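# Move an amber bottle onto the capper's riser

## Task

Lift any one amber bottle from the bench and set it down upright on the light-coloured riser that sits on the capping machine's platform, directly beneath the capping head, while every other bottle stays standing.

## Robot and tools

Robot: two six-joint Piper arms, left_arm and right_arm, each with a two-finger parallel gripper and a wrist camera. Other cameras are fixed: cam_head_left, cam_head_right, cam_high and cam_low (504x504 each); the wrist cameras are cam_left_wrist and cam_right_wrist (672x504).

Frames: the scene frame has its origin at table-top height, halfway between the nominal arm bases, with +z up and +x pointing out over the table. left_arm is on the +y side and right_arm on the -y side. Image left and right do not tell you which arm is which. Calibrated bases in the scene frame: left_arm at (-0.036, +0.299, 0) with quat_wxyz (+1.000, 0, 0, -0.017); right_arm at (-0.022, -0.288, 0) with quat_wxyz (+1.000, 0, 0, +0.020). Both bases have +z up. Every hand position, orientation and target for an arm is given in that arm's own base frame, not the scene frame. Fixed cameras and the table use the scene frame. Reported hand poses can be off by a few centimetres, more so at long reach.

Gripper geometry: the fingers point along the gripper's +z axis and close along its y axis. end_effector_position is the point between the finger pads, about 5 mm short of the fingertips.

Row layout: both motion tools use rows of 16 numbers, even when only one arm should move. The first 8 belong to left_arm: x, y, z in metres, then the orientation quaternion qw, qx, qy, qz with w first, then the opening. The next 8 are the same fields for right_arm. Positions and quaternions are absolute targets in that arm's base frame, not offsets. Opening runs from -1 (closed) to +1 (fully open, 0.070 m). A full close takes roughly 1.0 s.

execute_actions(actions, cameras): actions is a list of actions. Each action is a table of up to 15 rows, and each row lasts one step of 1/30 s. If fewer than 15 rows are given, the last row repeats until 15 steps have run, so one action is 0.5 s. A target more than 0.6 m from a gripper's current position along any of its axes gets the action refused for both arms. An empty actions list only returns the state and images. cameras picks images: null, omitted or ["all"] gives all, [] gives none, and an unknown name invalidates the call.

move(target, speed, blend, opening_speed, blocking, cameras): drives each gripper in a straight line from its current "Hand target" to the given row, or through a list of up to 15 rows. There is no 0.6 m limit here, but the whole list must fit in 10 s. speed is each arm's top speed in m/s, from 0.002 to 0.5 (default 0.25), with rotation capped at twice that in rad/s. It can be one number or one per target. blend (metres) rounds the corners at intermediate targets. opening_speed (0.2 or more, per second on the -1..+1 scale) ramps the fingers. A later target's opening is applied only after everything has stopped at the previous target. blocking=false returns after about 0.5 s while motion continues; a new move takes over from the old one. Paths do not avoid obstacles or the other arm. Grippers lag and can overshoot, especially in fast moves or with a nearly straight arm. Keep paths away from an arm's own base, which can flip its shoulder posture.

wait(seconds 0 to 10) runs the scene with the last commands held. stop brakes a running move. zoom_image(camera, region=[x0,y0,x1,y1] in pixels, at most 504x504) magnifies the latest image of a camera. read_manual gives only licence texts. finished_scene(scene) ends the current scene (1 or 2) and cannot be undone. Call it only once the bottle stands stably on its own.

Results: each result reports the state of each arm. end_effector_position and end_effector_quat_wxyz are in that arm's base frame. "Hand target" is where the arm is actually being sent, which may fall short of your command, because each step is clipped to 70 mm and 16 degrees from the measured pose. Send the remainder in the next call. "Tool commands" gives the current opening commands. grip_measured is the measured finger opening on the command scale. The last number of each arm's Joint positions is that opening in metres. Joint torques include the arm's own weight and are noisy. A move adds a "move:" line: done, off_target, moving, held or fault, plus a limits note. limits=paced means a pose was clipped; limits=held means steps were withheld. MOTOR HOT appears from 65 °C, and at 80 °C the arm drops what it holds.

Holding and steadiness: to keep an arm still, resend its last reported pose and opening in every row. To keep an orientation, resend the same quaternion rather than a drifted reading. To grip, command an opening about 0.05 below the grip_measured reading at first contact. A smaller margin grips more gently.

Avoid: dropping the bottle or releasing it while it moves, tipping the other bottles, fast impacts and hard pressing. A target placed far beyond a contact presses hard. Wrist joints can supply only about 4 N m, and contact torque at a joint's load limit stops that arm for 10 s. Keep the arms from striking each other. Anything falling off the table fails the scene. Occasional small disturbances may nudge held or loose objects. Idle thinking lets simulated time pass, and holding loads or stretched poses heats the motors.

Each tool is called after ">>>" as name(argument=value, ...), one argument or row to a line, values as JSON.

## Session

>>> execute_actions(
  actions=[],
)

Scene clock: 0.00 s.
left_arm: end_effector_position=(+0.4336, +0.1940, +0.3473) grip_measured=+0.99 end_effector_quat_wxyz=(+0.494, -0.546, +0.676, +0.006) | right_arm: end_effector_position=(+0.3812, -0.1393, +0.3621) grip_measured=+0.99 end_effector_quat_wxyz=(+0.529, -0.128, +0.826, -0.148)
Joint positions: left_arm=[0.247 1.614 -1.669 0.541 0.801 -1.302 0.07] | right_arm=[-0.57 1.312 -1.314 0.705 0.664 -1.207 0.07]
Joint torques (N m): no reading
Hand target: left_arm +0.4336, +0.1940, +0.3473; +0.494, -0.546, +0.676, +0.006 | right_arm +0.3812, -0.1393, +0.3621; +0.529, -0.128, +0.826, -0.148
Tool commands: left_gripper/opening=+1.0 right_gripper/opening=+1.0

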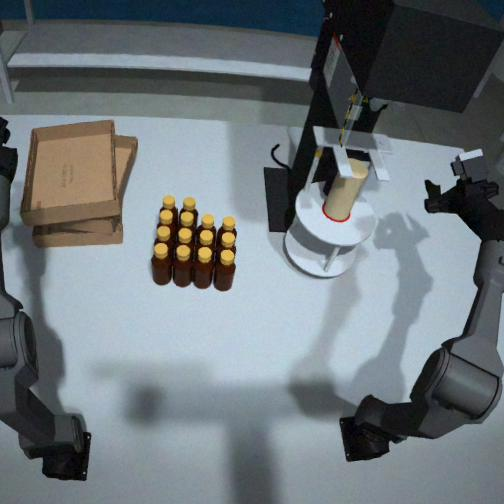

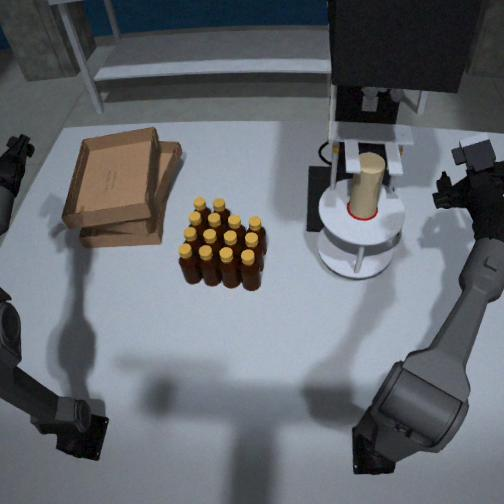

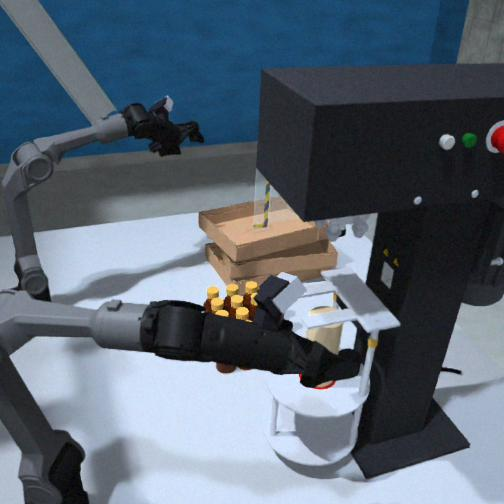

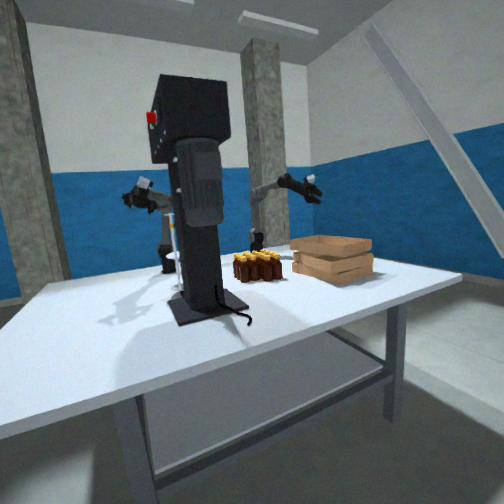

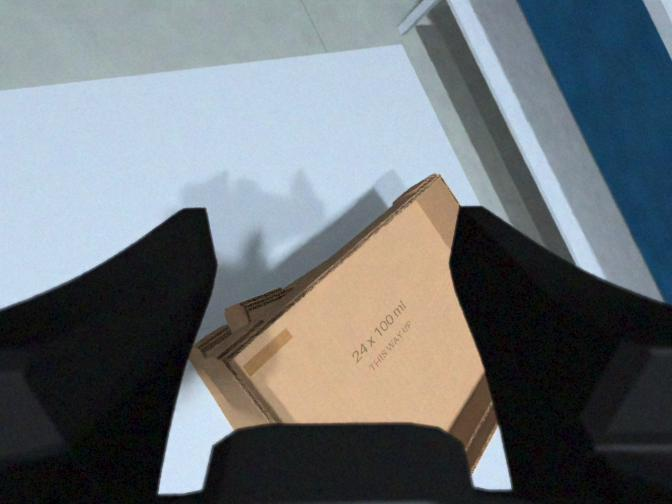

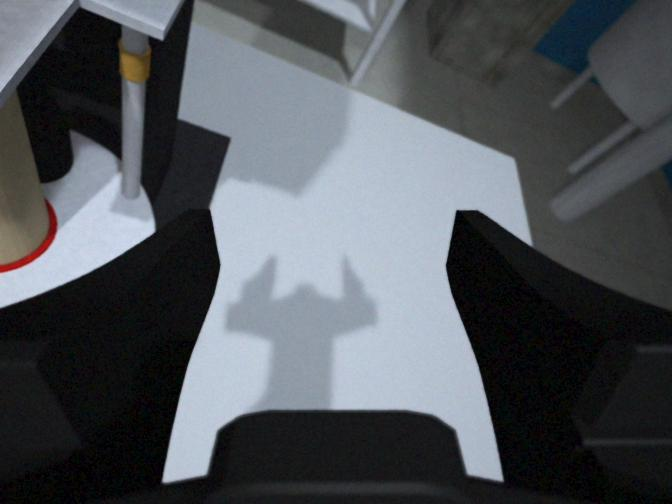

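>>> move(
  target=[
    [0.2,0.0,0.27,0.6428,0,0.766,0,1,0.26,-0.02,0.384,0.6296,-0.0676,0.7720,0.0551,1],
    [0.2,0.0,0.27,0.6428,0,0.766,0,1,0.3,0.04,0.384,0.6296,-0.0676,0.7720,0.0551,1],
  ],
  blend=0.03,
)

Scene clock: 16.77 s.
left_arm: end_effector_position=(+0.1999, +0.0002, +0.2702) grip_measured=+0.99 end_effector_quat_wxyz=(+0.643, +0.001, +0.766, -0.001) | right_arm: end_effector_position=(+0.3000, +0.0400, +0.3838) grip_measured=+0.99 end_effector_quat_wxyz=(+0.629, -0.067, +0.772, +0.056)
Joint positions: left_arm=[-0.044 0.283 -0.389 0.114 0.37 -0.114 0.07] | right_arm=[0.025 0.854 -0.95 0.374 0.414 -0.375 0.07]
Joint torques (N m): left_arm=[-0.29 1.41 -8.24 0.01 -1.12 -0.13] | right_arm=[0.36 -1.24 -6.14 0.15 -1.18 -0.24]
Hand target: left_arm +0.2000, +0.0002, +0.2700; +0.643, +0.001, +0.766, -0.001 | right_arm +0.3000, +0.0400, +0.3840; +0.630, -0.068, +0.772, +0.055
Off the commanded pose: left_arm 0.000 m, 0 deg | right_arm 0.000 m, 0 deg.
move: done

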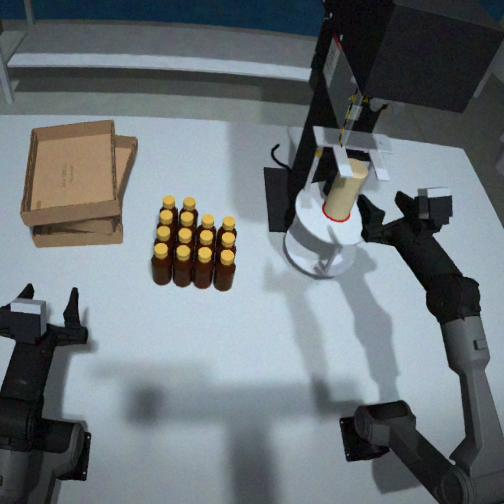

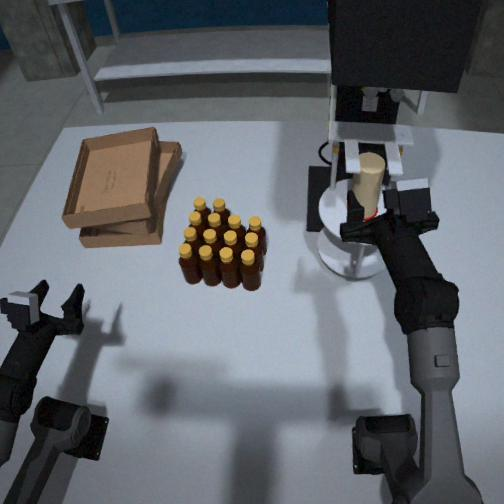

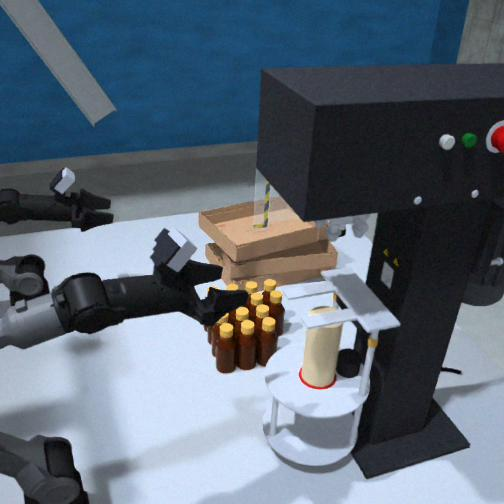

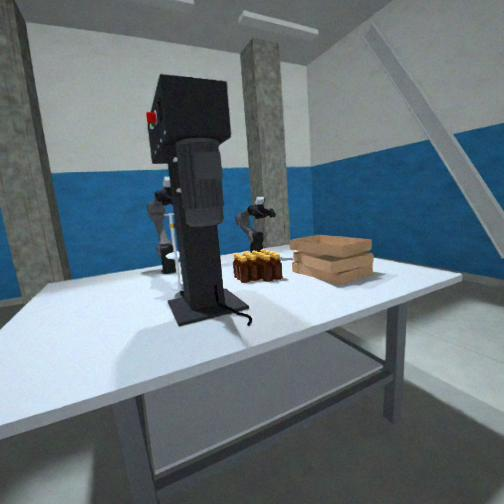

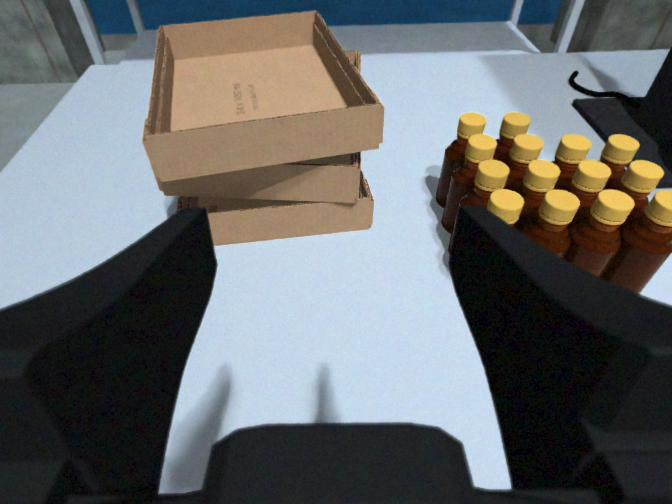

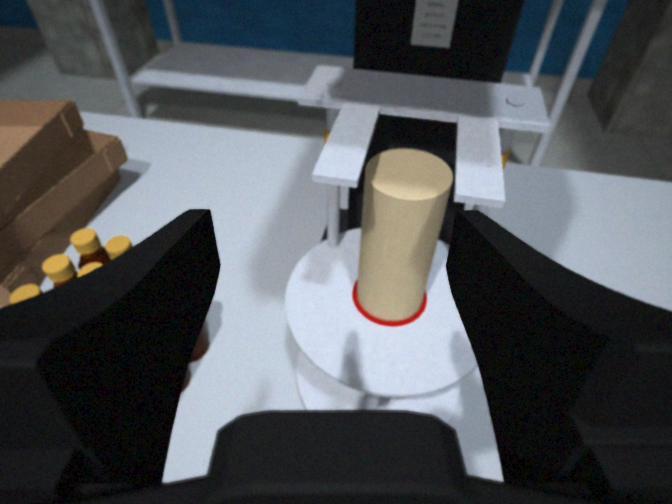

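>>> move(
  target=[0.2,0.0,0.27,0.6428,0,0.766,0,1,0.365,0.215,0.18,0.539,-0.2802,0.7698,0.1962,1],
  cameras=["cam_right_wrist","cam_head_right"],
)

Scene clock: 42.50 s.
left_arm: end_effector_position=(+0.1999, -0.0002, +0.2702) grip_measured=+0.99 end_effector_quat_wxyz=(+0.643, +0.000, +0.766, +0.000) | right_arm: end_effector_position=(+0.3647, +0.2151, +0.1800) grip_measured=+0.99 end_effector_quat_wxyz=(+0.539, -0.280, +0.770, +0.196)
Joint positions: left_arm=[-0.001 0.283 -0.389 0 0.367 0 0.07] | right_arm=[0.377 1.503 -0.683 -0.716 -0.47 0.546 0.07]
Joint torques (N m): left_arm=[0.38 1.6 -8.27 -0.23 -1.12 0.03] | right_arm=[-0.18 -2.79 -5.46 0.23 -1.11 -0.09]
Hand target: left_arm +0.2000, +0.0000, +0.2700; +0.643, +0.000, +0.766, +0.000 | right_arm +0.3650, +0.2150, +0.1800; +0.539, -0.280, +0.770, +0.196
Off the commanded pose: left_arm 0.000 m, 0 deg | right_arm 0.000 m, 0 deg.
move: done
Images, in order (width x height): cam_head_right 504x504, cam_right_wrist 672x504.

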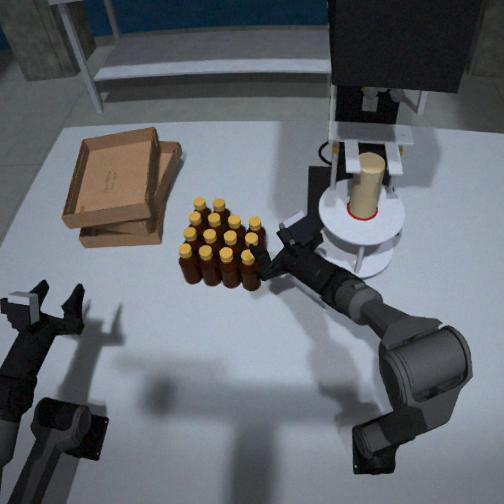

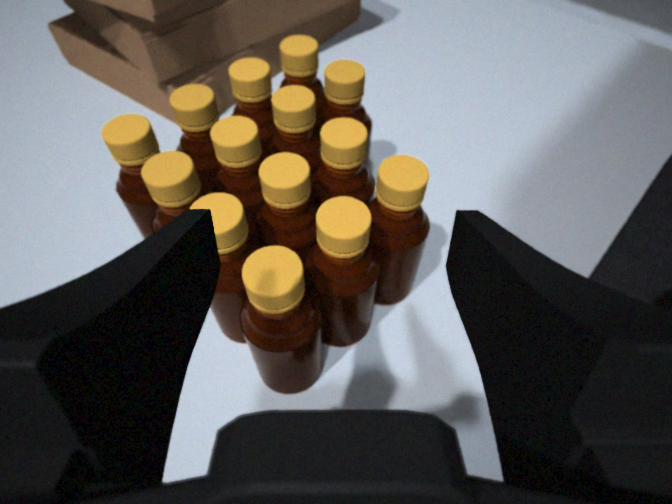

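>>> move(
  target=[0.2,0.0,0.27,0.6428,0,0.766,0,1,0.312,0.209,0.08,0.5786,-0.2695,0.7405,0.2106,1],
  cameras=["cam_right_wrist","cam_head_right"],
)

Scene clock: 59.87 s.
left_arm: end_effector_position=(+0.1999, -0.0002, +0.2702) grip_measured=+0.99 end_effector_quat_wxyz=(+0.643, +0.000, +0.766, +0.000) | right_arm: end_effector_position=(+0.3119, +0.2091, +0.0799) grip_measured=+0.99 end_effector_quat_wxyz=(+0.574, -0.271, +0.744, +0.209)
Joint positions: left_arm=[-0.001 0.283 -0.389 0 0.367 0 0.07] | right_arm=[0.449 1.853 -0.3 -0.258 -1.212 0.028 0.07]
Joint torques (N m): left_arm=[0.34 1.51 -8.18 -0.17 -1.1 0.03] | right_arm=[-0.23 -4.62 -2.76 -0.12 -1.07 -0.1]
Hand target: left_arm +0.2000, +0.0000, +0.2700; +0.643, +0.000, +0.766, +0.000 | right_arm +0.3121, +0.2091, +0.0802; +0.574, -0.271, +0.744, +0.209
Off the commanded pose: left_arm 0.000 m, 0 deg | right_arm 0.000 m, 1 deg.
joint sent to its limit (right arm) — joint 5 (wrist pitch), lower limit. The joint targets still meet the commanded pose.
move: done
Images, in order (width x height): cam_head_right 504x504, cam_right_wrist 672x504.

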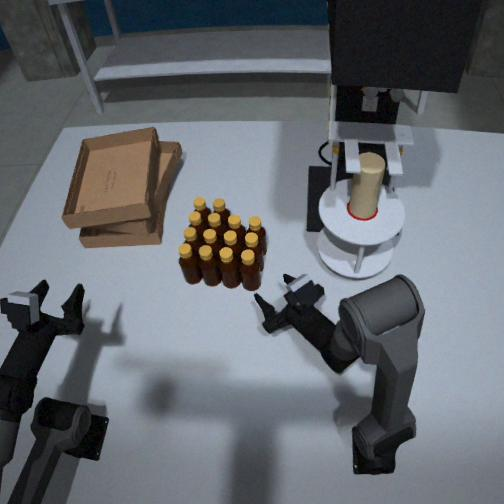

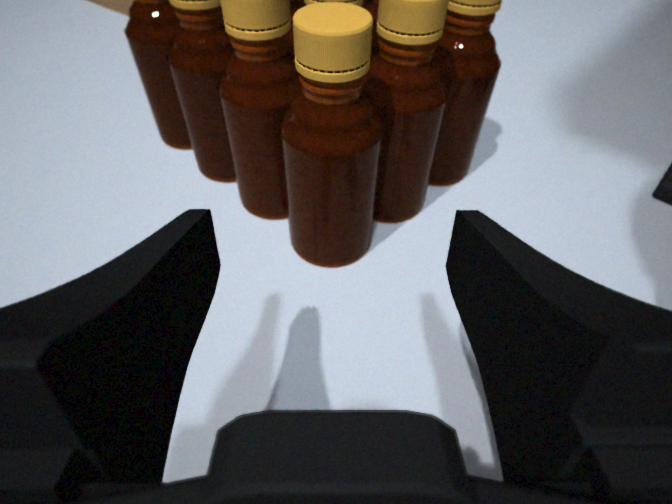

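>>> move(
  target=[
    [0.2,0.0,0.27,0.6428,0,0.766,0,1,0.366,0.258,0.073,0.5786,-0.2695,0.7405,0.2106,1],
    [0.2,0.0,0.27,0.6428,0,0.766,0,1,0.366,0.258,0.073,0.5786,-0.2695,0.7405,0.2106,-0.1],
  ],
  speed=0.1,
  opening_speed=0.9,
  cameras=["cam_right_wrist","cam_head_right"],
)

Scene clock: 70.63 s.
left_arm: end_effector_position=(+0.1999, +0.0000, +0.2702) grip_measured=+0.99 end_effector_quat_wxyz=(+0.643, +0.000, +0.766, +0.000) | right_arm: end_effector_position=(+0.3660, +0.2580, +0.0731) grip_measured=+0.21 end_effector_quat_wxyz=(+0.579, -0.270, +0.740, +0.211)
Joint positions: left_arm=[0 0.283 -0.389 0 0.367 0 0.07] | right_arm=[0.537 1.995 -0.584 -0.178 -1.083 0.044 0.042]
Joint torques (N m): left_arm=[0.29 1.46 -8.15 -0.21 -1.09 0.04] | right_arm=[0.62 -5.23 -2.01 -0.37 -1.07 -0.09]
Hand target: left_arm +0.2000, +0.0000, +0.2700; +0.643, +0.000, +0.766, +0.000 | right_arm +0.3660, +0.2580, +0.0730; +0.579, -0.269, +0.740, +0.211
Off the commanded pose: left_arm 0.000 m, 0 deg | right_arm 0.000 m, 0 deg.
move: done
Images, in order (width x height): cam_head_right 504x504, cam_right_wrist 672x504.

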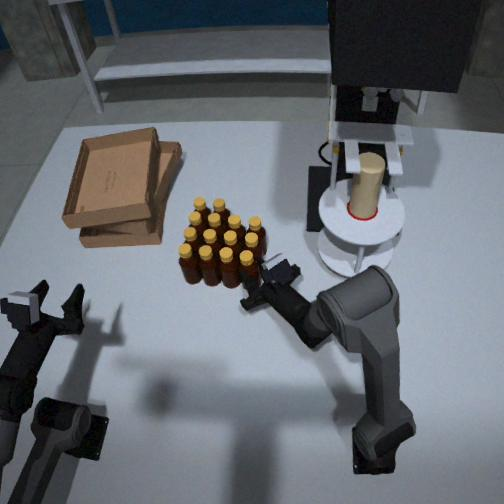

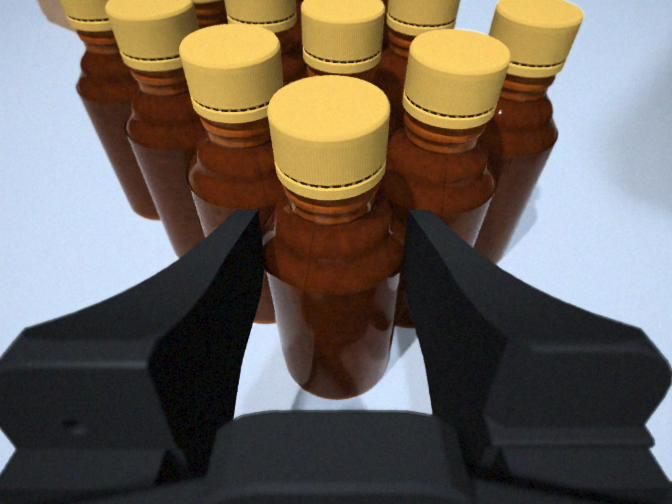

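>>> move(
  target=[
    [0.2,0.0,0.27,0.6428,0,0.766,0,1,0.366,0.258,0.073,0.5786,-0.2695,0.7405,0.2106,0.7],
    [0.2,0.0,0.27,0.6428,0,0.766,0,1,0.3735,0.2643,0.072,0.5786,-0.2695,0.7405,0.2106,0.7],
    [0.2,0.0,0.27,0.6428,0,0.766,0,1,0.3735,0.2643,0.072,0.5786,-0.2695,0.7405,0.2106,-0.1],
  ],
  speed=0.06,
  opening_speed=0.9,
  cameras=["cam_right_wrist","cam_high"],
)

Scene clock: 80.40 s.
left_arm: end_effector_position=(+0.1999, +0.0000, +0.2702) grip_measured=+0.99 end_effector_quat_wxyz=(+0.643, +0.000, +0.766, +0.000) | right_arm: end_effector_position=(+0.3738, +0.2642, +0.0724) grip_measured=+0.29 end_effector_quat_wxyz=(+0.579, -0.269, +0.740, +0.210)
Joint positions: left_arm=[0 0.283 -0.389 0 0.367 0 0.07] | right_arm=[0.543 2.013 -0.625 -0.172 -1.061 0.046 0.045]
Joint torques (N m): left_arm=[0.24 1.37 -8.12 -0.19 -1.1 0] | right_arm=[1.05 -4.54 -1.47 -0.46 -0.97 -0.04]
Hand target: left_arm +0.2000, +0.0000, +0.2700; +0.643, +0.000, +0.766, +0.000 | right_arm +0.3735, +0.2643, +0.0720; +0.579, -0.269, +0.740, +0.211
Off the commanded pose: left_arm 0.000 m, 0 deg | right_arm 0.001 m, 0 deg.
move: done
Images, in order (width x height): cam_high 504x504, cam_right_wrist 672x504.

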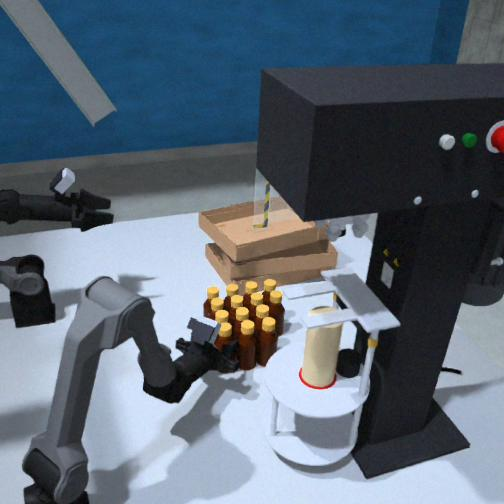

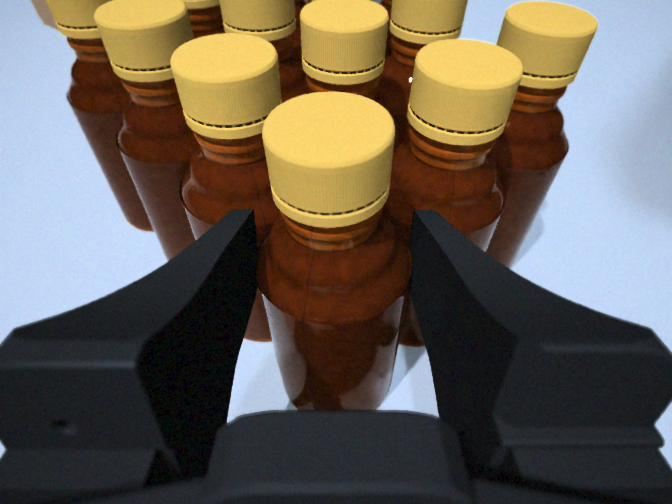

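>>> move(
  target=[
    [0.2,0.0,0.27,0.6428,0,0.766,0,1,0.365,0.257,0.22,0.5786,-0.2695,0.7405,0.2106,-0.1],
    [0.2,0.0,0.27,0.6428,0,0.766,0,1,0.28,0.06,0.385,0.6157,0.0138,0.7879,-0.0107,-0.1],
    [0.2,0.0,0.27,0.6428,0,0.766,0,1,0.345,0.0225,0.392,0.6157,0.0138,0.7879,-0.0107,-0.1],
  ],
  speed=[0.12,0.15,0.1],
  blend=0.03,
)

>>> zoom_image(
  camera="cam_high",
  region=[200, 180, 420, 400],
)

Scene clock: 92.50 s.
left_arm: end_effector_position=(+0.1999, +0.0000, +0.2702) grip_measured=+0.99 end_effector_quat_wxyz=(+0.643, +0.000, +0.766, +0.000) | right_arm: end_effector_position=(+0.3450, +0.0227, +0.3917) grip_measured=+0.29 end_effector_quat_wxyz=(+0.615, +0.013, +0.788, -0.011)
Joint positions: left_arm=[0 0.283 -0.389 0 0.367 0 0.07] | right_arm=[0.228 1.035 -1.101 -0.581 0.476 0.593 0.045]
Joint torques (N m): left_arm=[0.29 1.17 -8 -0.1 -1.05 0] | right_arm=[-0.12 -2.09 -6.91 -0.43 -1.62 -0.04]
Hand target: left_arm +0.2000, +0.0000, +0.2700; +0.643, +0.000, +0.766, +0.000 | right_arm +0.3450, +0.0225, +0.3920; +0.616, +0.014, +0.788, -0.011
Off the commanded pose: left_arm 0.000 m, 0 deg | right_arm 0.000 m, 0 deg.
move: done

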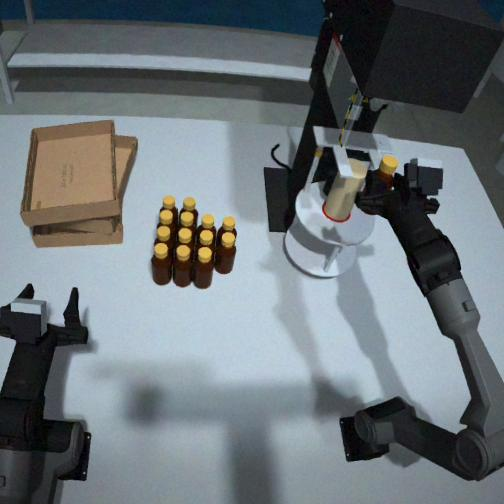

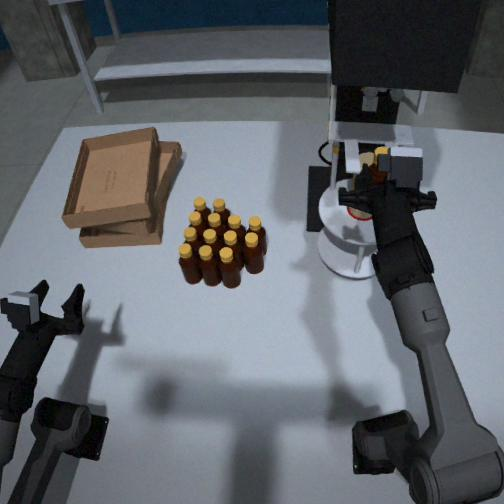

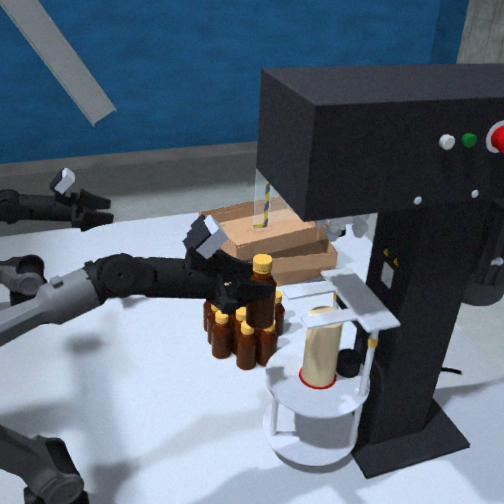

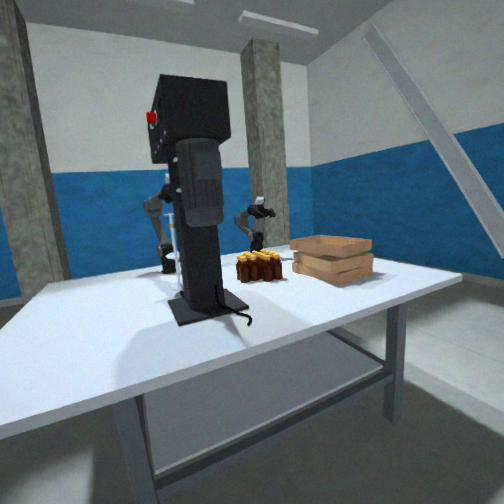

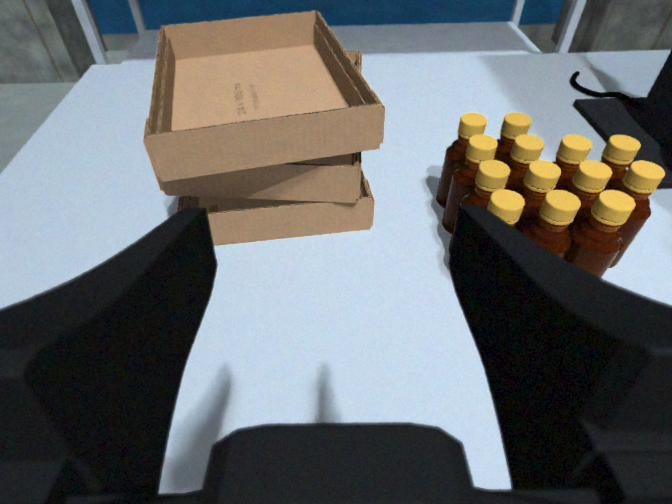

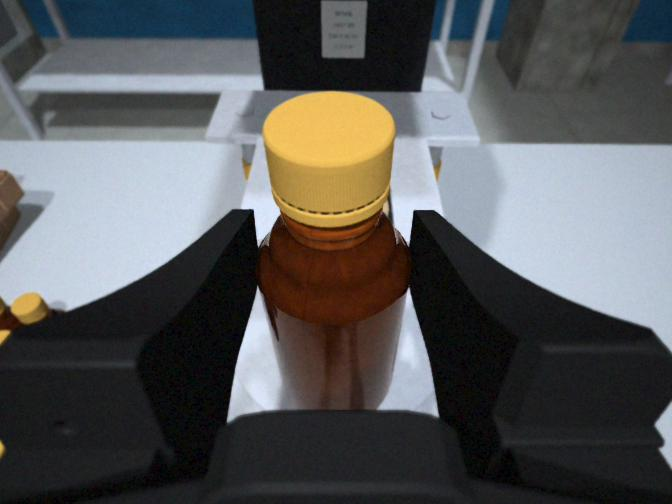

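Scaled by 2.291.

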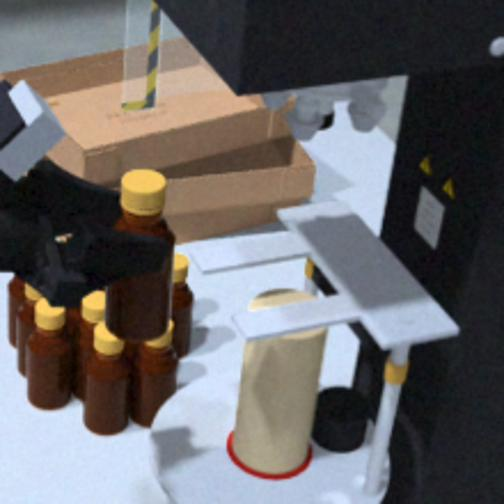

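>>> move(
  target=[0.2,0.0,0.27,0.6428,0,0.766,0,1,0.40,0.0205,0.392,0.6155,0.0207,0.7876,-0.0162,-0.1],
  speed=0.05,
  cameras=["cam_high","cam_right_wrist"],
)

>>> zoom_image(
  camera="cam_high",
  region=[200, 180, 420, 400],
)

Scene clock: 121.87 s.
left_arm: end_effector_position=(+0.1999, +0.0000, +0.2702) grip_measured=+0.99 end_effector_quat_wxyz=(+0.643, +0.000, +0.766, +0.000) | right_arm: end_effector_position=(+0.4004, +0.0206, +0.3918) grip_measured=+0.29 end_effector_quat_wxyz=(+0.615, +0.021, +0.788, -0.016)
Joint positions: left_arm=[0 0.283 -0.389 0 0.367 0 0.07] | right_arm=[0.17 1.224 -1.225 -0.584 0.399 0.602 0.045]
Joint torques (N m): left_arm=[0.26 1.27 -7.94 -0.09 -1.03 -0.02] | right_arm=[-0.18 -4.09 -6.09 -0.44 -1.45 -0.07]
Hand target: left_arm +0.2000, +0.0000, +0.2700; +0.643, +0.000, +0.766, +0.000 | right_arm +0.4000, +0.0205, +0.3920; +0.616, +0.021, +0.788, -0.016
Off the commanded pose: left_arm 0.000 m, 0 deg | right_arm 0.000 m, 0 deg.
move: done
Images, in order (width x height): cam_high 504x504, cam_right_wrist 672x504.

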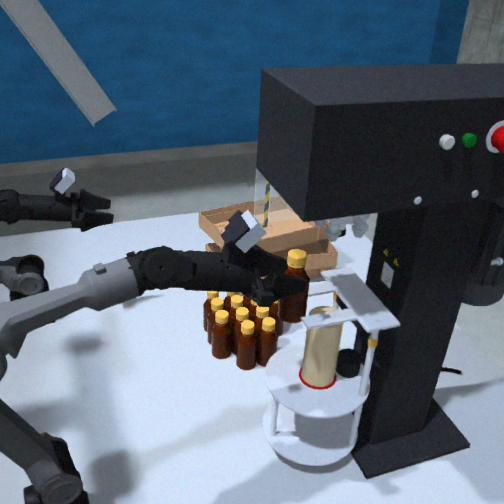

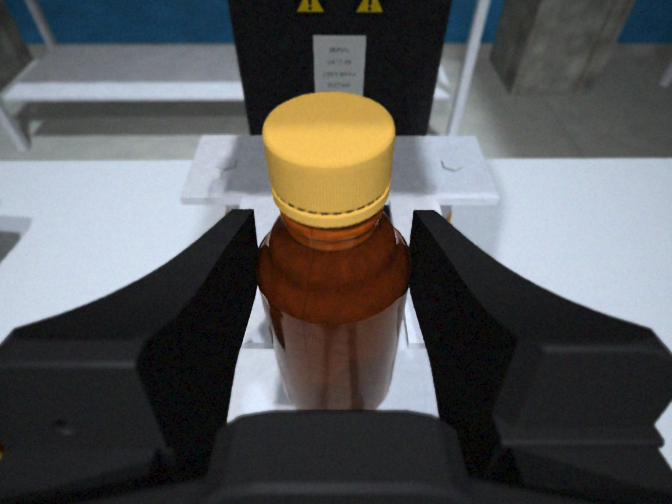

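Scaled by 2.291.

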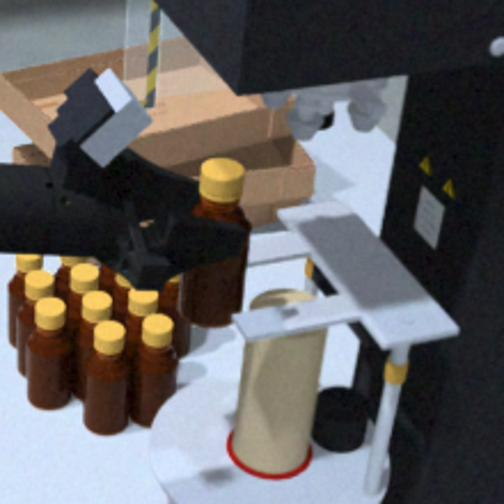

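>>> move(
  target=[0.2,0.0,0.27,0.6428,0,0.766,0,1,0.45,0.0155,0.392,0.6155,0.0242,0.7876,-0.0189,-0.1],
  speed=0.05,
  cameras=["cam_high","cam_right_wrist"],
)

>>> zoom_image(
  camera="cam_high",
  region=[200, 180, 420, 400],
)

Scene clock: 132.47 s.
left_arm: end_effector_position=(+0.1999, +0.0000, +0.2702) grip_measured=+0.99 end_effector_quat_wxyz=(+0.643, +0.000, +0.766, +0.000) | right_arm: end_effector_position=(+0.4504, +0.0157, +0.3916) grip_measured=+0.29 end_effector_quat_wxyz=(+0.615, +0.024, +0.788, -0.019)
Joint positions: left_arm=[0 0.283 -0.389 0 0.367 0 0.07] | right_arm=[0.122 1.395 -1.37 -0.529 0.358 0.546 0.045]
Joint torques (N m): left_arm=[0.18 1.14 -7.89 -0.1 -1 -0.03] | right_arm=[-0.17 -5.44 -5.98 -0.41 -1.56 -0.14]
Hand target: left_arm +0.2000, +0.0000, +0.2700; +0.643, +0.000, +0.766, +0.000 | right_arm +0.4500, +0.0155, +0.3920; +0.615, +0.024, +0.788, -0.019
Off the commanded pose: left_arm 0.000 m, 0 deg | right_arm 0.001 m, 0 deg.
move: done
Images, in order (width x height): cam_high 504x504, cam_right_wrist 672x504.

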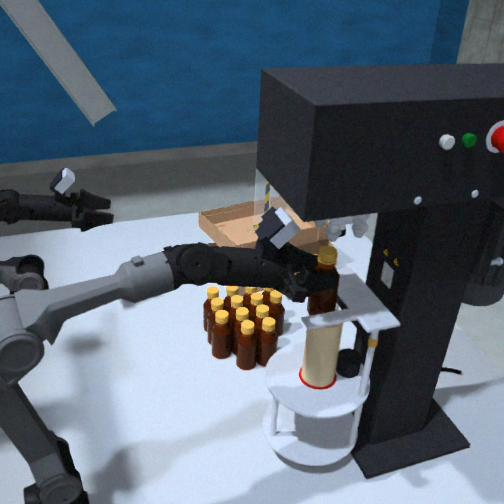

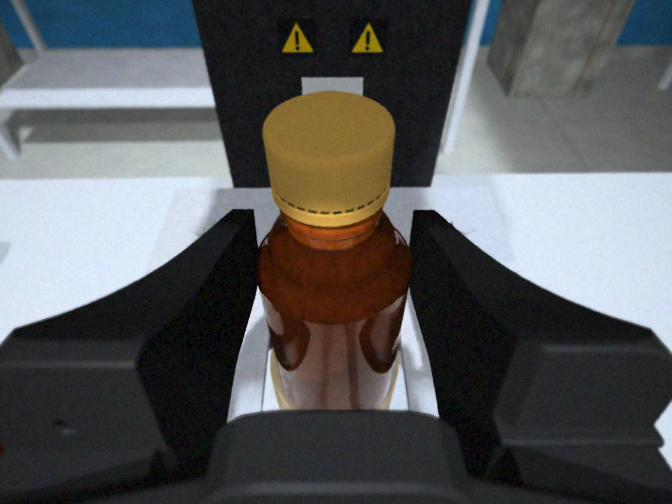

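Scaled by 2.291.

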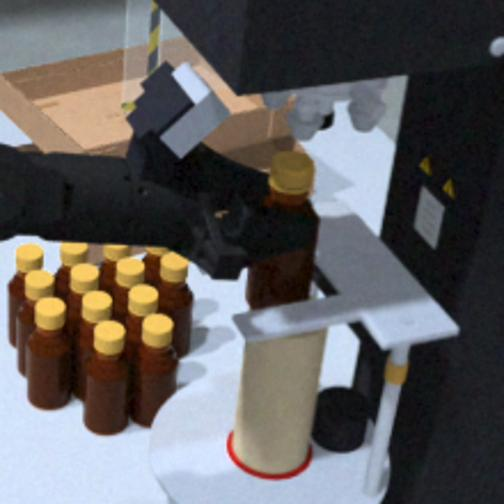

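>>> move(
  target=[
    [0.2,0.0,0.27,0.6428,0,0.766,0,1,0.4575,0.015,0.391,0.6155,0.0242,0.7876,-0.0189,-0.1],
    [0.2,0.0,0.27,0.6428,0,0.766,0,1,0.4575,0.015,0.383,0.6155,0.0242,0.7876,-0.0189,-0.1],
  ],
  speed=0.035,
  cameras=["cam_high","cam_right_wrist"],
)

>>> zoom_image(
  camera="cam_high",
  region=[200, 180, 420, 400],
)

Scene clock: 140.20 s.
left_arm: end_effector_position=(+0.1999, +0.0000, +0.2702) grip_measured=+0.99 end_effector_quat_wxyz=(+0.643, +0.000, +0.766, +0.000) | right_arm: end_effector_position=(+0.4576, +0.0153, +0.3826) grip_measured=+0.29 end_effector_quat_wxyz=(+0.615, +0.024, +0.788, -0.019)
Joint positions: left_arm=[0 0.283 -0.389 0 0.367 0 0.07] | right_arm=[0.116 1.415 -1.354 -0.57 0.323 0.59 0.045]
Joint torques (N m): left_arm=[-0.02 1 -7.95 -0.08 -1.01 -0.03] | right_arm=[-0.67 -5.45 -6.81 -0.17 -1.45 -0.16]
Hand target: left_arm +0.2000, +0.0000, +0.2700; +0.643, +0.000, +0.766, +0.000 | right_arm +0.4575, +0.0150, +0.3830; +0.615, +0.024, +0.788, -0.019
Off the commanded pose: left_arm 0.000 m, 0 deg | right_arm 0.000 m, 0 deg.
move: done
Images, in order (width x height): cam_high 504x504, cam_right_wrist 672x504.

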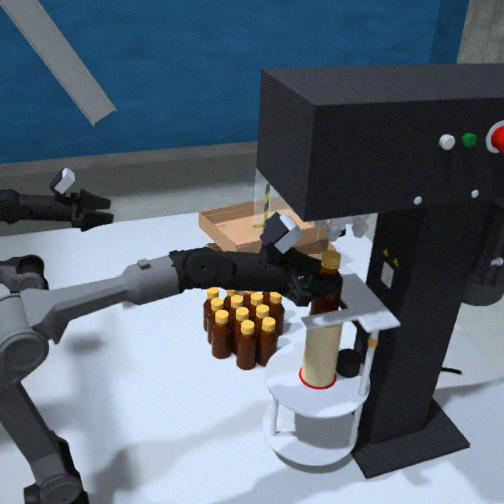

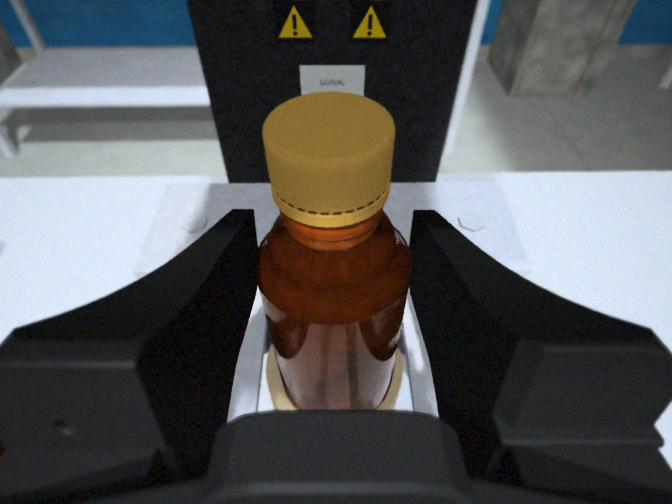

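Scaled by 2.291.

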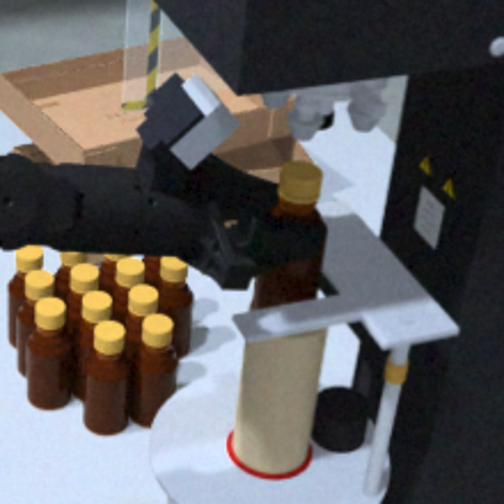

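>>> move(
  target=[
    [0.2,0.0,0.27,0.6428,0,0.766,0,1,0.4575,0.015,0.3795,0.6155,0.0242,0.7876,-0.0189,-0.1],
  ],
  speed=0.02,
  cameras=["cam_high","cam_right_wrist"],
)

>>> zoom_image(
  camera="cam_high",
  region=[280, 220, 400, 340],
)

Scene clock: 146.80 s.
left_arm: end_effector_position=(+0.1999, +0.0000, +0.2702) grip_measured=+0.99 end_effector_quat_wxyz=(+0.643, +0.000, +0.766, +0.000) | right_arm: end_effector_position=(+0.4577, +0.0153, +0.3794) grip_measured=+0.29 end_effector_quat_wxyz=(+0.615, +0.024, +0.788, -0.019)
Joint positions: left_arm=[0 0.283 -0.389 0 0.367 0 0.07] | right_arm=[0.116 1.414 -1.34 -0.593 0.311 0.614 0.045]
Joint torques (N m): left_arm=[0.18 1.07 -8.07 -0.1 -1 -0.04] | right_arm=[-0.77 -5.72 -5.75 -0.33 -1.59 -0.11]
Hand target: left_arm +0.2000, +0.0000, +0.2700; +0.643, +0.000, +0.766, +0.000 | right_arm +0.4575, +0.0150, +0.3795; +0.615, +0.024, +0.788, -0.019
Off the commanded pose: left_arm 0.000 m, 0 deg | right_arm 0.000 m, 0 deg.
move: done
Images, in order (width x height): cam_high 504x504, cam_right_wrist 672x504.

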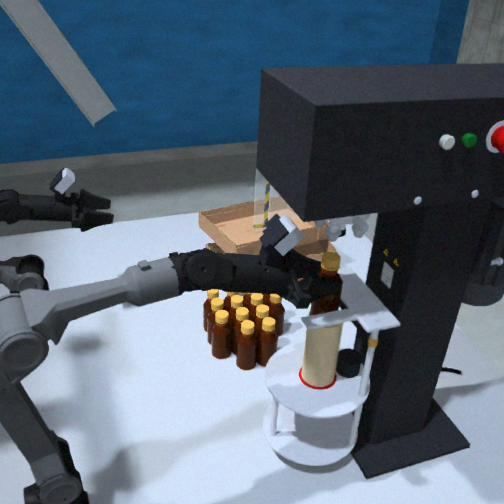

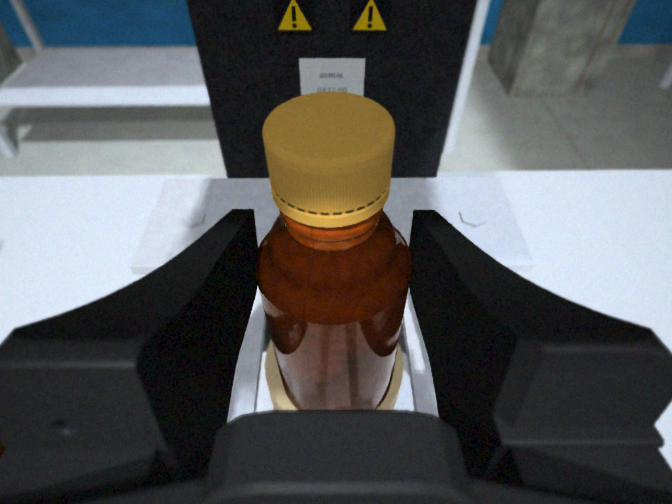

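Scaled by 4.200.

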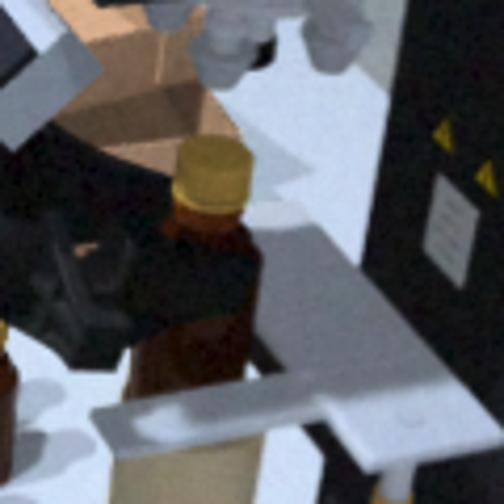

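>>> move(
  target=[
    [0.2,0.0,0.27,0.6428,0,0.766,0,1,0.4575,0.015,0.377,0.6155,0.0242,0.7876,-0.0189,-0.1],
  ],
  speed=0.02,
  cameras=["cam_right_wrist"],
)

Scene clock: 154.63 s.
left_arm: end_effector_position=(+0.1999, +0.0000, +0.2702) grip_measured=+0.99 end_effector_quat_wxyz=(+0.643, +0.000, +0.766, +0.000) | right_arm: end_effector_position=(+0.4575, +0.0153, +0.3779) grip_measured=+0.29 end_effector_quat_wxyz=(+0.616, +0.024, +0.787, -0.019)
Joint positions: left_arm=[0 0.283 -0.389 0 0.367 0 0.07] | right_arm=[0.116 1.412 -1.33 -0.611 0.302 0.633 0.045]
Joint torques (N m): left_arm=[-0.05 1.09 -7.86 -0.05 -0.97 -0.04] | right_arm=[0.26 -4.61 -4.84 -0.24 -1.09 -0.08]
Hand target: left_arm +0.2000, +0.0000, +0.2700; +0.643, +0.000, +0.766, +0.000 | right_arm +0.4575, +0.0150, +0.3770; +0.615, +0.024, +0.788, -0.019
Off the commanded pose: left_arm 0.000 m, 0 deg | right_arm 0.001 m, 0 deg.
move: done
Images, in order (width x height): cam_right_wrist 672x504.

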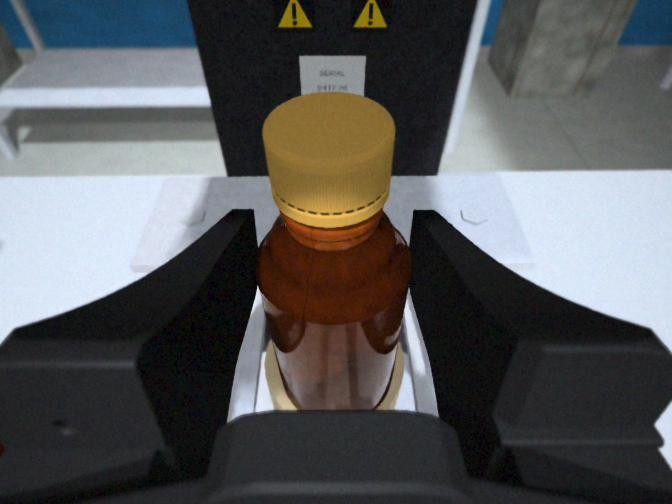

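Contact. Relax slightly and release.

>>> move(
  target=[
    [0.2,0.0,0.27,0.6428,0,0.766,0,1,0.4575,0.015,0.3785,0.6155,0.0242,0.7876,-0.0189,-0.1],
    [0.2,0.0,0.27,0.6428,0,0.766,0,1,0.4575,0.015,0.3785,0.6155,0.0242,0.7876,-0.0189,0.9],
  ],
  speed=0.02,
  opening_speed=0.7,
  cameras=["cam_high","cam_right_wrist"],
)

>>> zoom_image(
  camera="cam_high",
  region=[200, 180, 420, 400],
)

Scene clock: 161.60 s.
left_arm: end_effector_position=(+0.1999, +0.0000, +0.2702) grip_measured=+0.99 end_effector_quat_wxyz=(+0.643, +0.000, +0.766, +0.000) | right_arm: end_effector_position=(+0.4576, +0.0152, +0.3777) grip_measured=+0.90 end_effector_quat_wxyz=(+0.615, +0.024, +0.788, -0.019)
Joint positions: left_arm=[0 0.283 -0.389 0 0.367 0 0.07] | right_arm=[0.116 1.414 -1.334 -0.6 0.308 0.621 0.066]
Joint torques (N m): left_arm=[-0.03 0.94 -7.84 -0.04 -0.98 -0.09] | right_arm=[0.33 -4.36 -5.96 -0.38 -1.11 0.04]
Hand target: left_arm +0.2000, +0.0000, +0.2700; +0.643, +0.000, +0.766, +0.000 | right_arm +0.4575, +0.0150, +0.3785; +0.615, +0.024, +0.788, -0.019
Off the commanded pose: left_arm 0.000 m, 0 deg | right_arm 0.001 m, 0 deg.
move: done
Images, in order (width x height): cam_high 504x504, cam_right_wrist 672x504.

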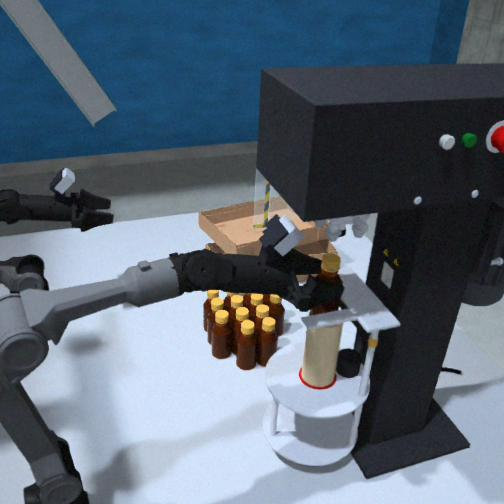

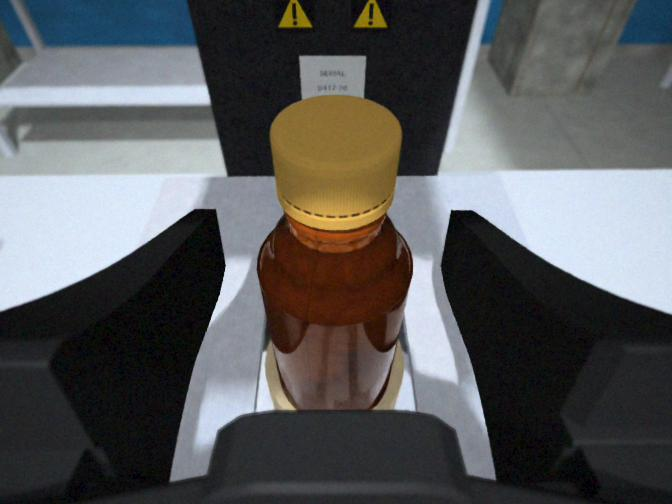

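Scaled by 2.291.

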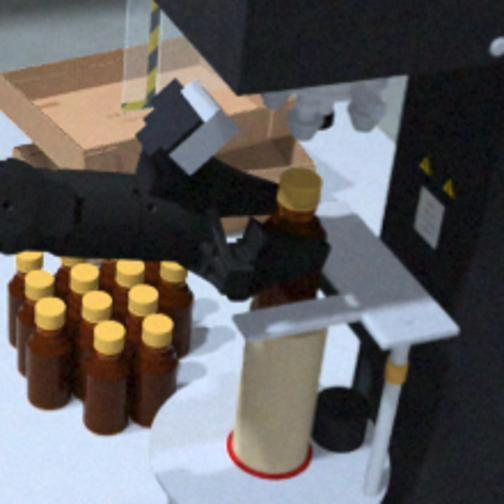

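>>> move(
  target=[
    [0.2,0.0,0.27,0.6428,0,0.766,0,1,0.4555,0.0152,0.384,0.6155,0.0242,0.7876,-0.0189,0.9],
    [0.2,0.0,0.27,0.6428,0,0.766,0,1,0.33,0.0252,0.388,0.6155,0.0242,0.7876,-0.0189,0.9],
  ],
  speed=[0.05,0.08],
  blend=[0.002,0],
  cameras=["cam_high","cam_right_wrist"],
)

>>> zoom_image(
  camera="cam_high",
  region=[200, 180, 420, 400],
)

Scene clock: 169.30 s.
left_arm: end_effector_position=(+0.1999, +0.0000, +0.2702) grip_measured=+0.99 end_effector_quat_wxyz=(+0.643, +0.000, +0.766, +0.000) | right_arm: end_effector_position=(+0.3295, +0.0251, +0.3885) grip_measured=+0.90 end_effector_quat_wxyz=(+0.616, +0.024, +0.787, -0.019)
Joint positions: left_arm=[0 0.283 -0.389 0 0.367 0 0.07] | right_arm=[0.323 0.988 -1.062 -0.763 0.555 0.779 0.066]
Joint torques (N m): left_arm=[0.04 0.85 -7.91 -0.03 -0.95 -0.09] | right_arm=[0.17 -0.04 -4.86 -0.32 -1.03 -0.25]
Hand target: left_arm +0.2000, +0.0000, +0.2700; +0.643, +0.000, +0.766, +0.000 | right_arm +0.3300, +0.0252, +0.3880; +0.615, +0.024, +0.788, -0.019
Off the commanded pose: left_arm 0.000 m, 0 deg | right_arm 0.001 m, 0 deg.
move: done
Images, in order (width x height): cam_high 504x504, cam_right_wrist 672x504.

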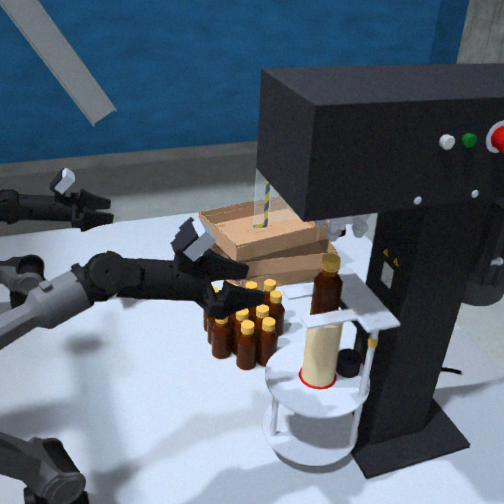

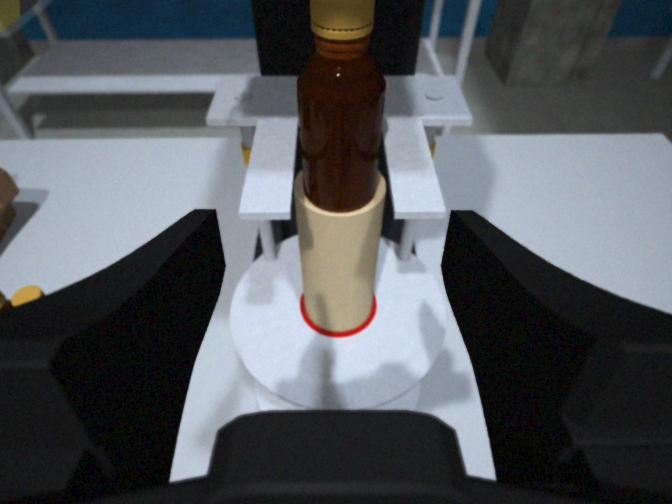

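Scaled by 2.291.

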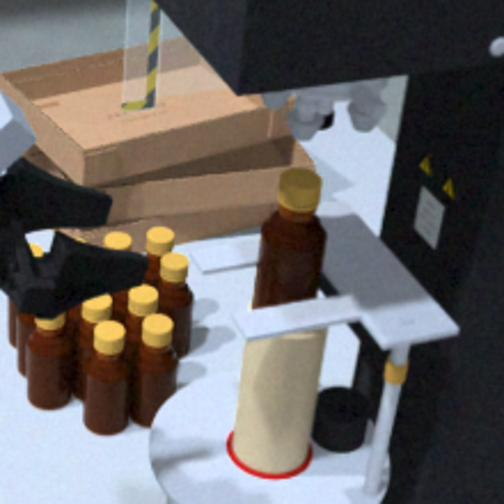

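Centred and upright.

>>> finished_scene(
  scene=2,
)

The scene is finished: the task was done.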